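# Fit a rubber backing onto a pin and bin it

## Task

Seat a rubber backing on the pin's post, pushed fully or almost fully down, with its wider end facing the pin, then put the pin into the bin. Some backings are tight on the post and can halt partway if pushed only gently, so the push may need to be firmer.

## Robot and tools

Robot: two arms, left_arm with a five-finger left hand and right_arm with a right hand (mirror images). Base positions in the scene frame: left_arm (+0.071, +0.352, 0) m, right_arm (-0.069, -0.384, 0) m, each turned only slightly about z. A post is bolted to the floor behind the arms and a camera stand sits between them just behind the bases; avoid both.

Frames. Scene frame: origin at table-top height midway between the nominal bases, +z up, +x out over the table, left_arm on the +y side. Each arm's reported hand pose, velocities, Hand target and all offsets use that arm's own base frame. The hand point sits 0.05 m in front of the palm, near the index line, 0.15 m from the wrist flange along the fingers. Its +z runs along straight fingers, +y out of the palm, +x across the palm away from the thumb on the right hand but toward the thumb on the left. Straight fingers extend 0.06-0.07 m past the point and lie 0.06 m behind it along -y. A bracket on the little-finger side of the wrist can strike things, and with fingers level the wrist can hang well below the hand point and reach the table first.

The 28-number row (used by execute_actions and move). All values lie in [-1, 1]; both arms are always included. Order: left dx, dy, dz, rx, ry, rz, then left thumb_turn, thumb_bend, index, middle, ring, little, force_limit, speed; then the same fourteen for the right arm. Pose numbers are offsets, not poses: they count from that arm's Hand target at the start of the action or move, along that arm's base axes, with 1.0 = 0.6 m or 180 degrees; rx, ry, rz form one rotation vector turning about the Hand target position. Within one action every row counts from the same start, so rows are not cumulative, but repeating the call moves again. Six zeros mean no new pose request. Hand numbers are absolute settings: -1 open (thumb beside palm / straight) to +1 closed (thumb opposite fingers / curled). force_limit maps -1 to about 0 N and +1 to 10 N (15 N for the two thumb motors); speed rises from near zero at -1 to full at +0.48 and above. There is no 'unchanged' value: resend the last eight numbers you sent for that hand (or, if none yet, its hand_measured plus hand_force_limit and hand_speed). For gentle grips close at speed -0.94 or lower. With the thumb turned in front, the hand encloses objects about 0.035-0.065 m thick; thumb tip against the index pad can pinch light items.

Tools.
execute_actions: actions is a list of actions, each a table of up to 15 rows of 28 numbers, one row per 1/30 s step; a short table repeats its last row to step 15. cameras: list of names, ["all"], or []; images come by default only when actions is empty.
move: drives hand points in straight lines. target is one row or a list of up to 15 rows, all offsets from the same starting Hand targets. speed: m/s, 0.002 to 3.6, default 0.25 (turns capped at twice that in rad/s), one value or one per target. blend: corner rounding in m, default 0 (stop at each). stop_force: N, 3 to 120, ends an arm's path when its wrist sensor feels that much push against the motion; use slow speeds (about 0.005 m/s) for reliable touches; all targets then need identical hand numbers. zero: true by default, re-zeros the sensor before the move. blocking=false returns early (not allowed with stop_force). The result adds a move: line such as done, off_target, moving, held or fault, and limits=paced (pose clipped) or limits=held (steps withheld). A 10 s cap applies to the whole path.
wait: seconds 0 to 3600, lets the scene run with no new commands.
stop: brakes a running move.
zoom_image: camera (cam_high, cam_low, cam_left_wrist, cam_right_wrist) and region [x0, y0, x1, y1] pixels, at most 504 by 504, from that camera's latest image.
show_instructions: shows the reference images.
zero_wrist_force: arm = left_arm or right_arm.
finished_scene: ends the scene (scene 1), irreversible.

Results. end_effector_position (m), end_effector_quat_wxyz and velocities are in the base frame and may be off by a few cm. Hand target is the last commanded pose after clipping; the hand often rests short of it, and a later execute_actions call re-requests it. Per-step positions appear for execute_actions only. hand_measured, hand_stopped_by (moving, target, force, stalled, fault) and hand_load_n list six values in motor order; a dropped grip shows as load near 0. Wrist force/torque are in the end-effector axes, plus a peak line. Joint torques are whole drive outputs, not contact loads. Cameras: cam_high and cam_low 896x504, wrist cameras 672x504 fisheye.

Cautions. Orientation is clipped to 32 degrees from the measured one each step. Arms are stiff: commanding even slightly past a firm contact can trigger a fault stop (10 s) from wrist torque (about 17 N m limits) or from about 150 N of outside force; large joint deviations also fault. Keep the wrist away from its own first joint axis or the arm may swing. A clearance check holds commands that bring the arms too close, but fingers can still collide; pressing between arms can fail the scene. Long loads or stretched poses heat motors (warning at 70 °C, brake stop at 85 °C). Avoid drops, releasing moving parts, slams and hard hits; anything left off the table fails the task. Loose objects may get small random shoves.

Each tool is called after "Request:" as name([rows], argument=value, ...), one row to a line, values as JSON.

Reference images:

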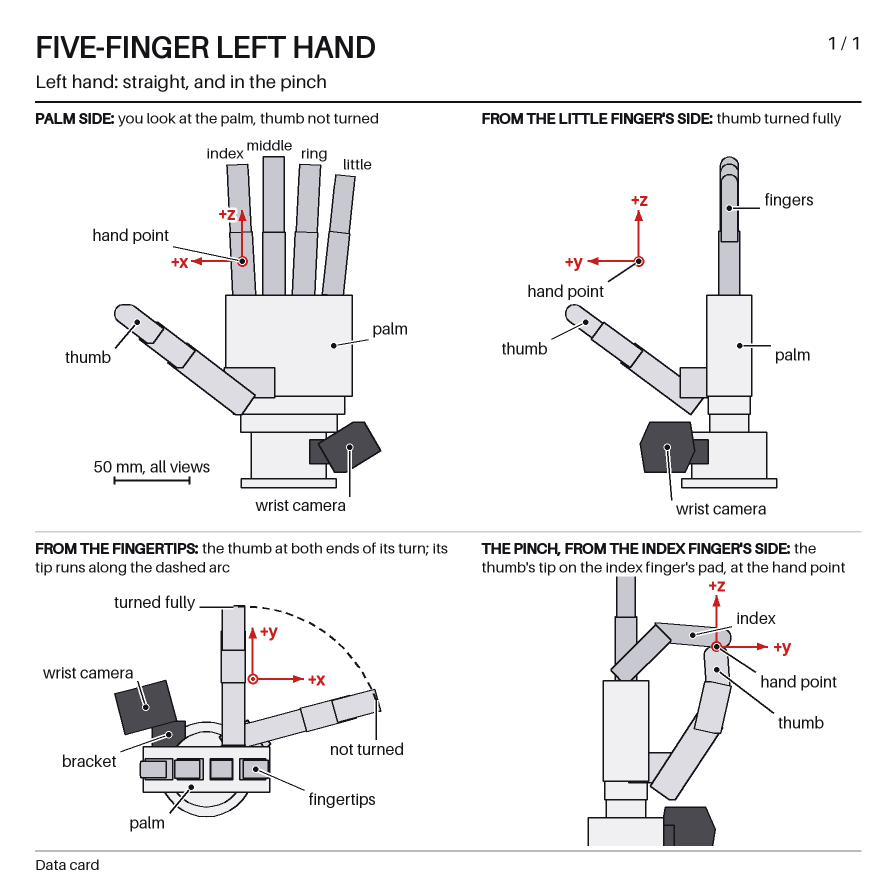

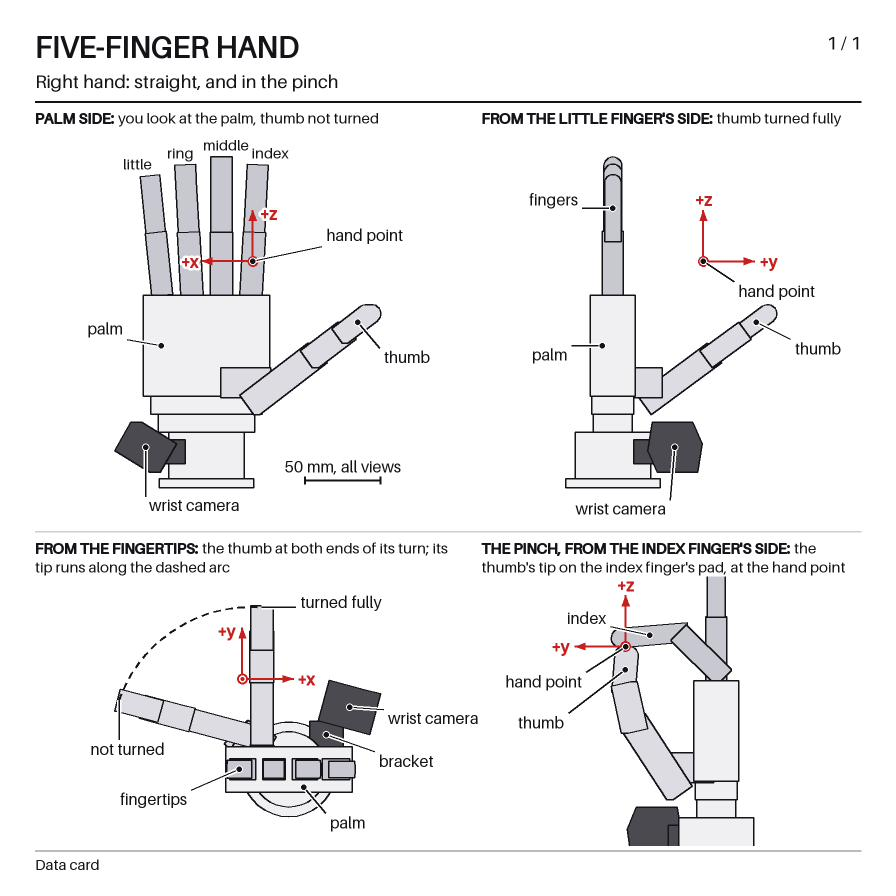

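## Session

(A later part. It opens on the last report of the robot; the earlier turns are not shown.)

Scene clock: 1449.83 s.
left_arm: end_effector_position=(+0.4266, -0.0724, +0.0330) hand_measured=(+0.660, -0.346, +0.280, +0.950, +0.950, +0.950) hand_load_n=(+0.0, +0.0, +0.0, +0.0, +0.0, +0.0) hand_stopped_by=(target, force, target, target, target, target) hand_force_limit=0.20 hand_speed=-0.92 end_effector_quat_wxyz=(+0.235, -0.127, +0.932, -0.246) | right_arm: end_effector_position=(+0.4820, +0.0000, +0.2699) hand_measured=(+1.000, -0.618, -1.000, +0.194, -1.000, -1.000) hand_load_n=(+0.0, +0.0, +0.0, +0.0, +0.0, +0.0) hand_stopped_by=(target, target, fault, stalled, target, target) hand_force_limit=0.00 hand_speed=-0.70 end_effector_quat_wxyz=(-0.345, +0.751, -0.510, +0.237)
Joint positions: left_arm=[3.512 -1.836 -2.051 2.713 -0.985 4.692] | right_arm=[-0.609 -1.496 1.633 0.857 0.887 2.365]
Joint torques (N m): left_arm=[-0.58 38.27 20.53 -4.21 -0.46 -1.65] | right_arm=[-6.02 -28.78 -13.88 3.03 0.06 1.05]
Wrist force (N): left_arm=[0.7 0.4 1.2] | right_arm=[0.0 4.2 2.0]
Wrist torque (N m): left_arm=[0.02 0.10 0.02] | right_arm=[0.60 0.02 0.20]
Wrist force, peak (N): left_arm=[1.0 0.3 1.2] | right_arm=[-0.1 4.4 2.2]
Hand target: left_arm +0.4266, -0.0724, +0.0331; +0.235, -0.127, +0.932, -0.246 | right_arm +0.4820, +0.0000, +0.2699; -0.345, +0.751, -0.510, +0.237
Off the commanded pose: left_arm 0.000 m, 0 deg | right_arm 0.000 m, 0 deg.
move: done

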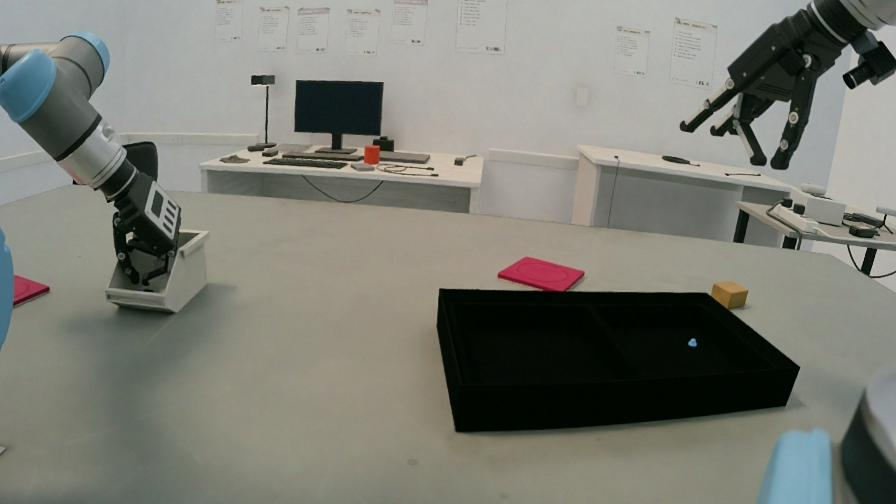

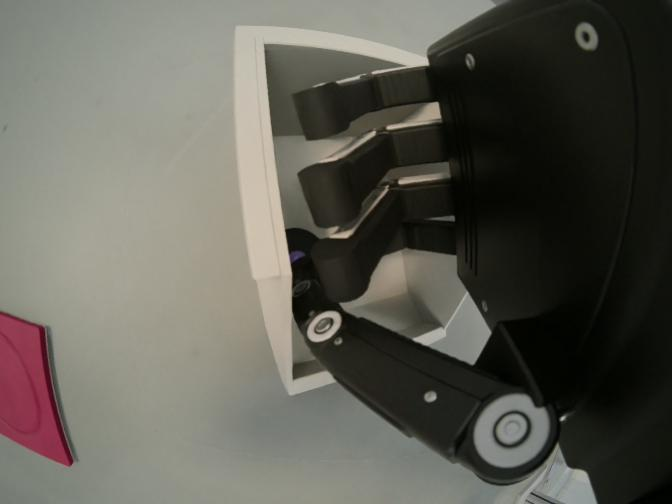

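Pin is free and resting in the bin. Retreat up.

Request:
move([
  [0,0,0.1,0,0,0,0.66,-0.34,0.28,0.95,0.95,0.95,0.2,-0.92,0,0,0,0,0,0,1,-0.62,-1,0.1,-1,-1,0.0,-0.7],
  [0,0,0.3,0,0,0,0.66,-0.34,0.28,0.95,0.95,0.95,0.2,-0.92,0,0,0,0,0,0,1,-0.62,-1,0.1,-1,-1,0.0,-0.7],
], speed=[0.03,0.1], cameras=["all"])

Request:
zoom_image(camera="cam_low", region=[80, 200, 230, 330])

Request:
zoom_image(camera="cam_left_wrist", region=[130, 130, 430, 430])

Request:
zoom_image(camera="cam_high", region=[480, 150, 620, 290])

Scene clock: 1454.87 s.
left_arm: end_effector_position=(+0.4266, -0.0724, +0.2130) hand_measured=(+0.660, -0.346, +0.280, +0.950, +0.950, +0.950) hand_load_n=(+0.0, +0.0, +0.0, +0.0, +0.0, +0.0) hand_stopped_by=(target, force, target, target, target, target) hand_force_limit=0.20 hand_speed=-0.92 end_effector_quat_wxyz=(+0.235, -0.127, +0.932, -0.246) | right_arm: end_effector_position=(+0.4820, +0.0000, +0.2699) hand_measured=(+1.000, -0.618, -1.000, +0.194, -1.000, -1.000) hand_load_n=(+0.0, +0.0, +0.0, +0.0, +0.0, +0.0) hand_stopped_by=(target, target, fault, stalled, target, target) hand_force_limit=0.00 hand_speed=-0.70 end_effector_quat_wxyz=(-0.345, +0.751, -0.510, +0.237)
Joint positions: left_arm=[3.512 -1.619 -1.781 2.226 -0.985 4.692] | right_arm=[-0.609 -1.496 1.633 0.857 0.887 2.365]
Joint torques (N m): left_arm=[9.33 32.1 25.78 -4.16 1.26 1.49] | right_arm=[-4.5 -28.71 -13.55 2.82 0.13 0.81]
Wrist force (N): left_arm=[0.5 0.7 1.0] | right_arm=[-0.1 3.9 2.2]
Wrist torque (N m): left_arm=[0.07 0.14 0.01] | right_arm=[0.55 0.03 0.18]
Wrist force, peak (N): left_arm=[1.1 1.0 1.7] | right_arm=[-0.2 4.2 2.4]
Hand target: left_arm +0.4266, -0.0724, +0.2131; +0.235, -0.127, +0.932, -0.246 | right_arm +0.4820, +0.0000, +0.2699; -0.345, +0.751, -0.510, +0.237
Off the commanded pose: left_arm 0.000 m, 0 deg | right_arm 0.000 m, 0 deg.
move: done

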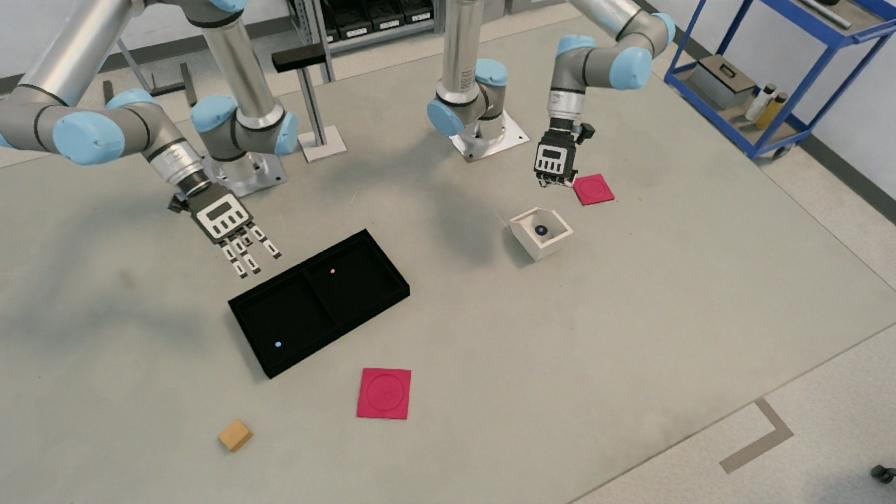

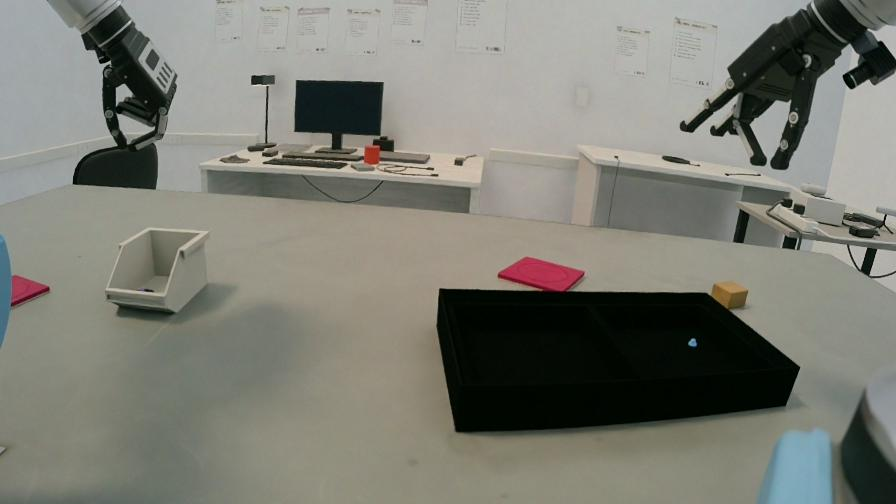

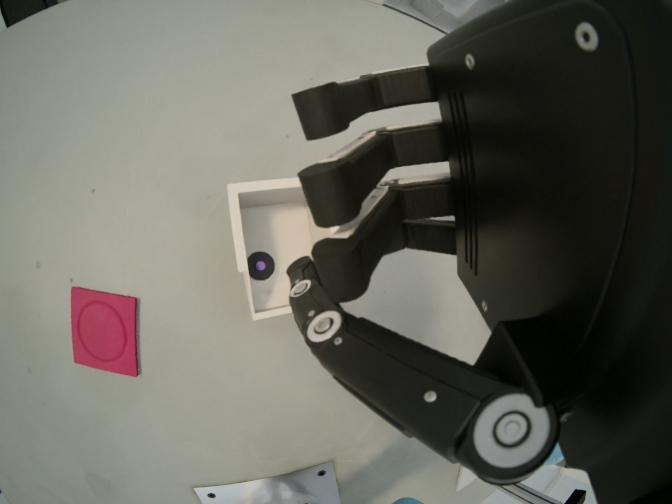

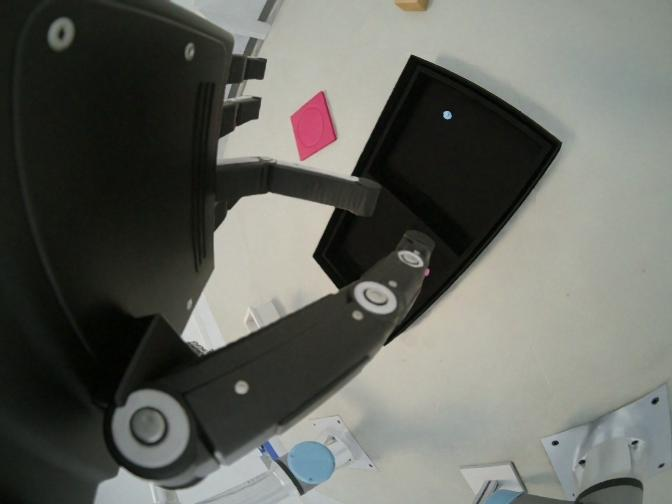

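Scaled by 3.360.

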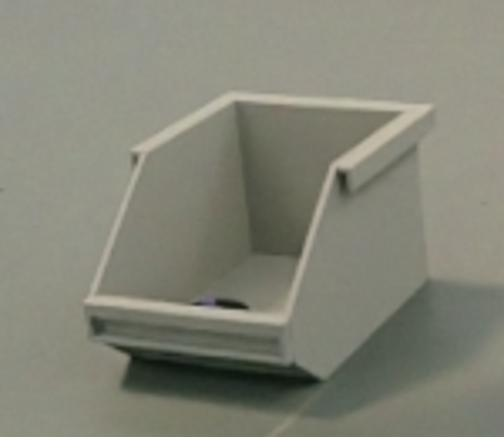

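Scaled by 1.680 from the camera's image (finer frame: 960x720).

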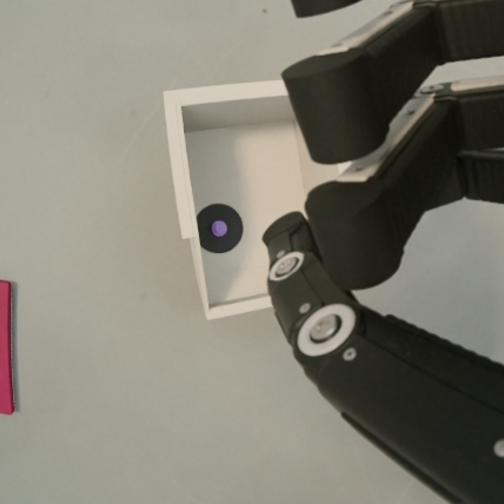

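Scaled by 3.600.

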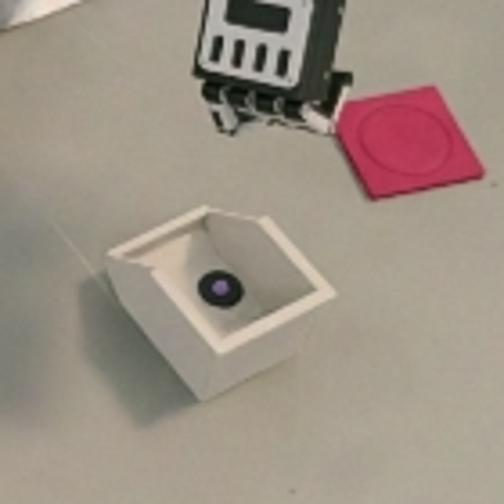

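Request:
finished_scene()

The scene is finished: the task was done.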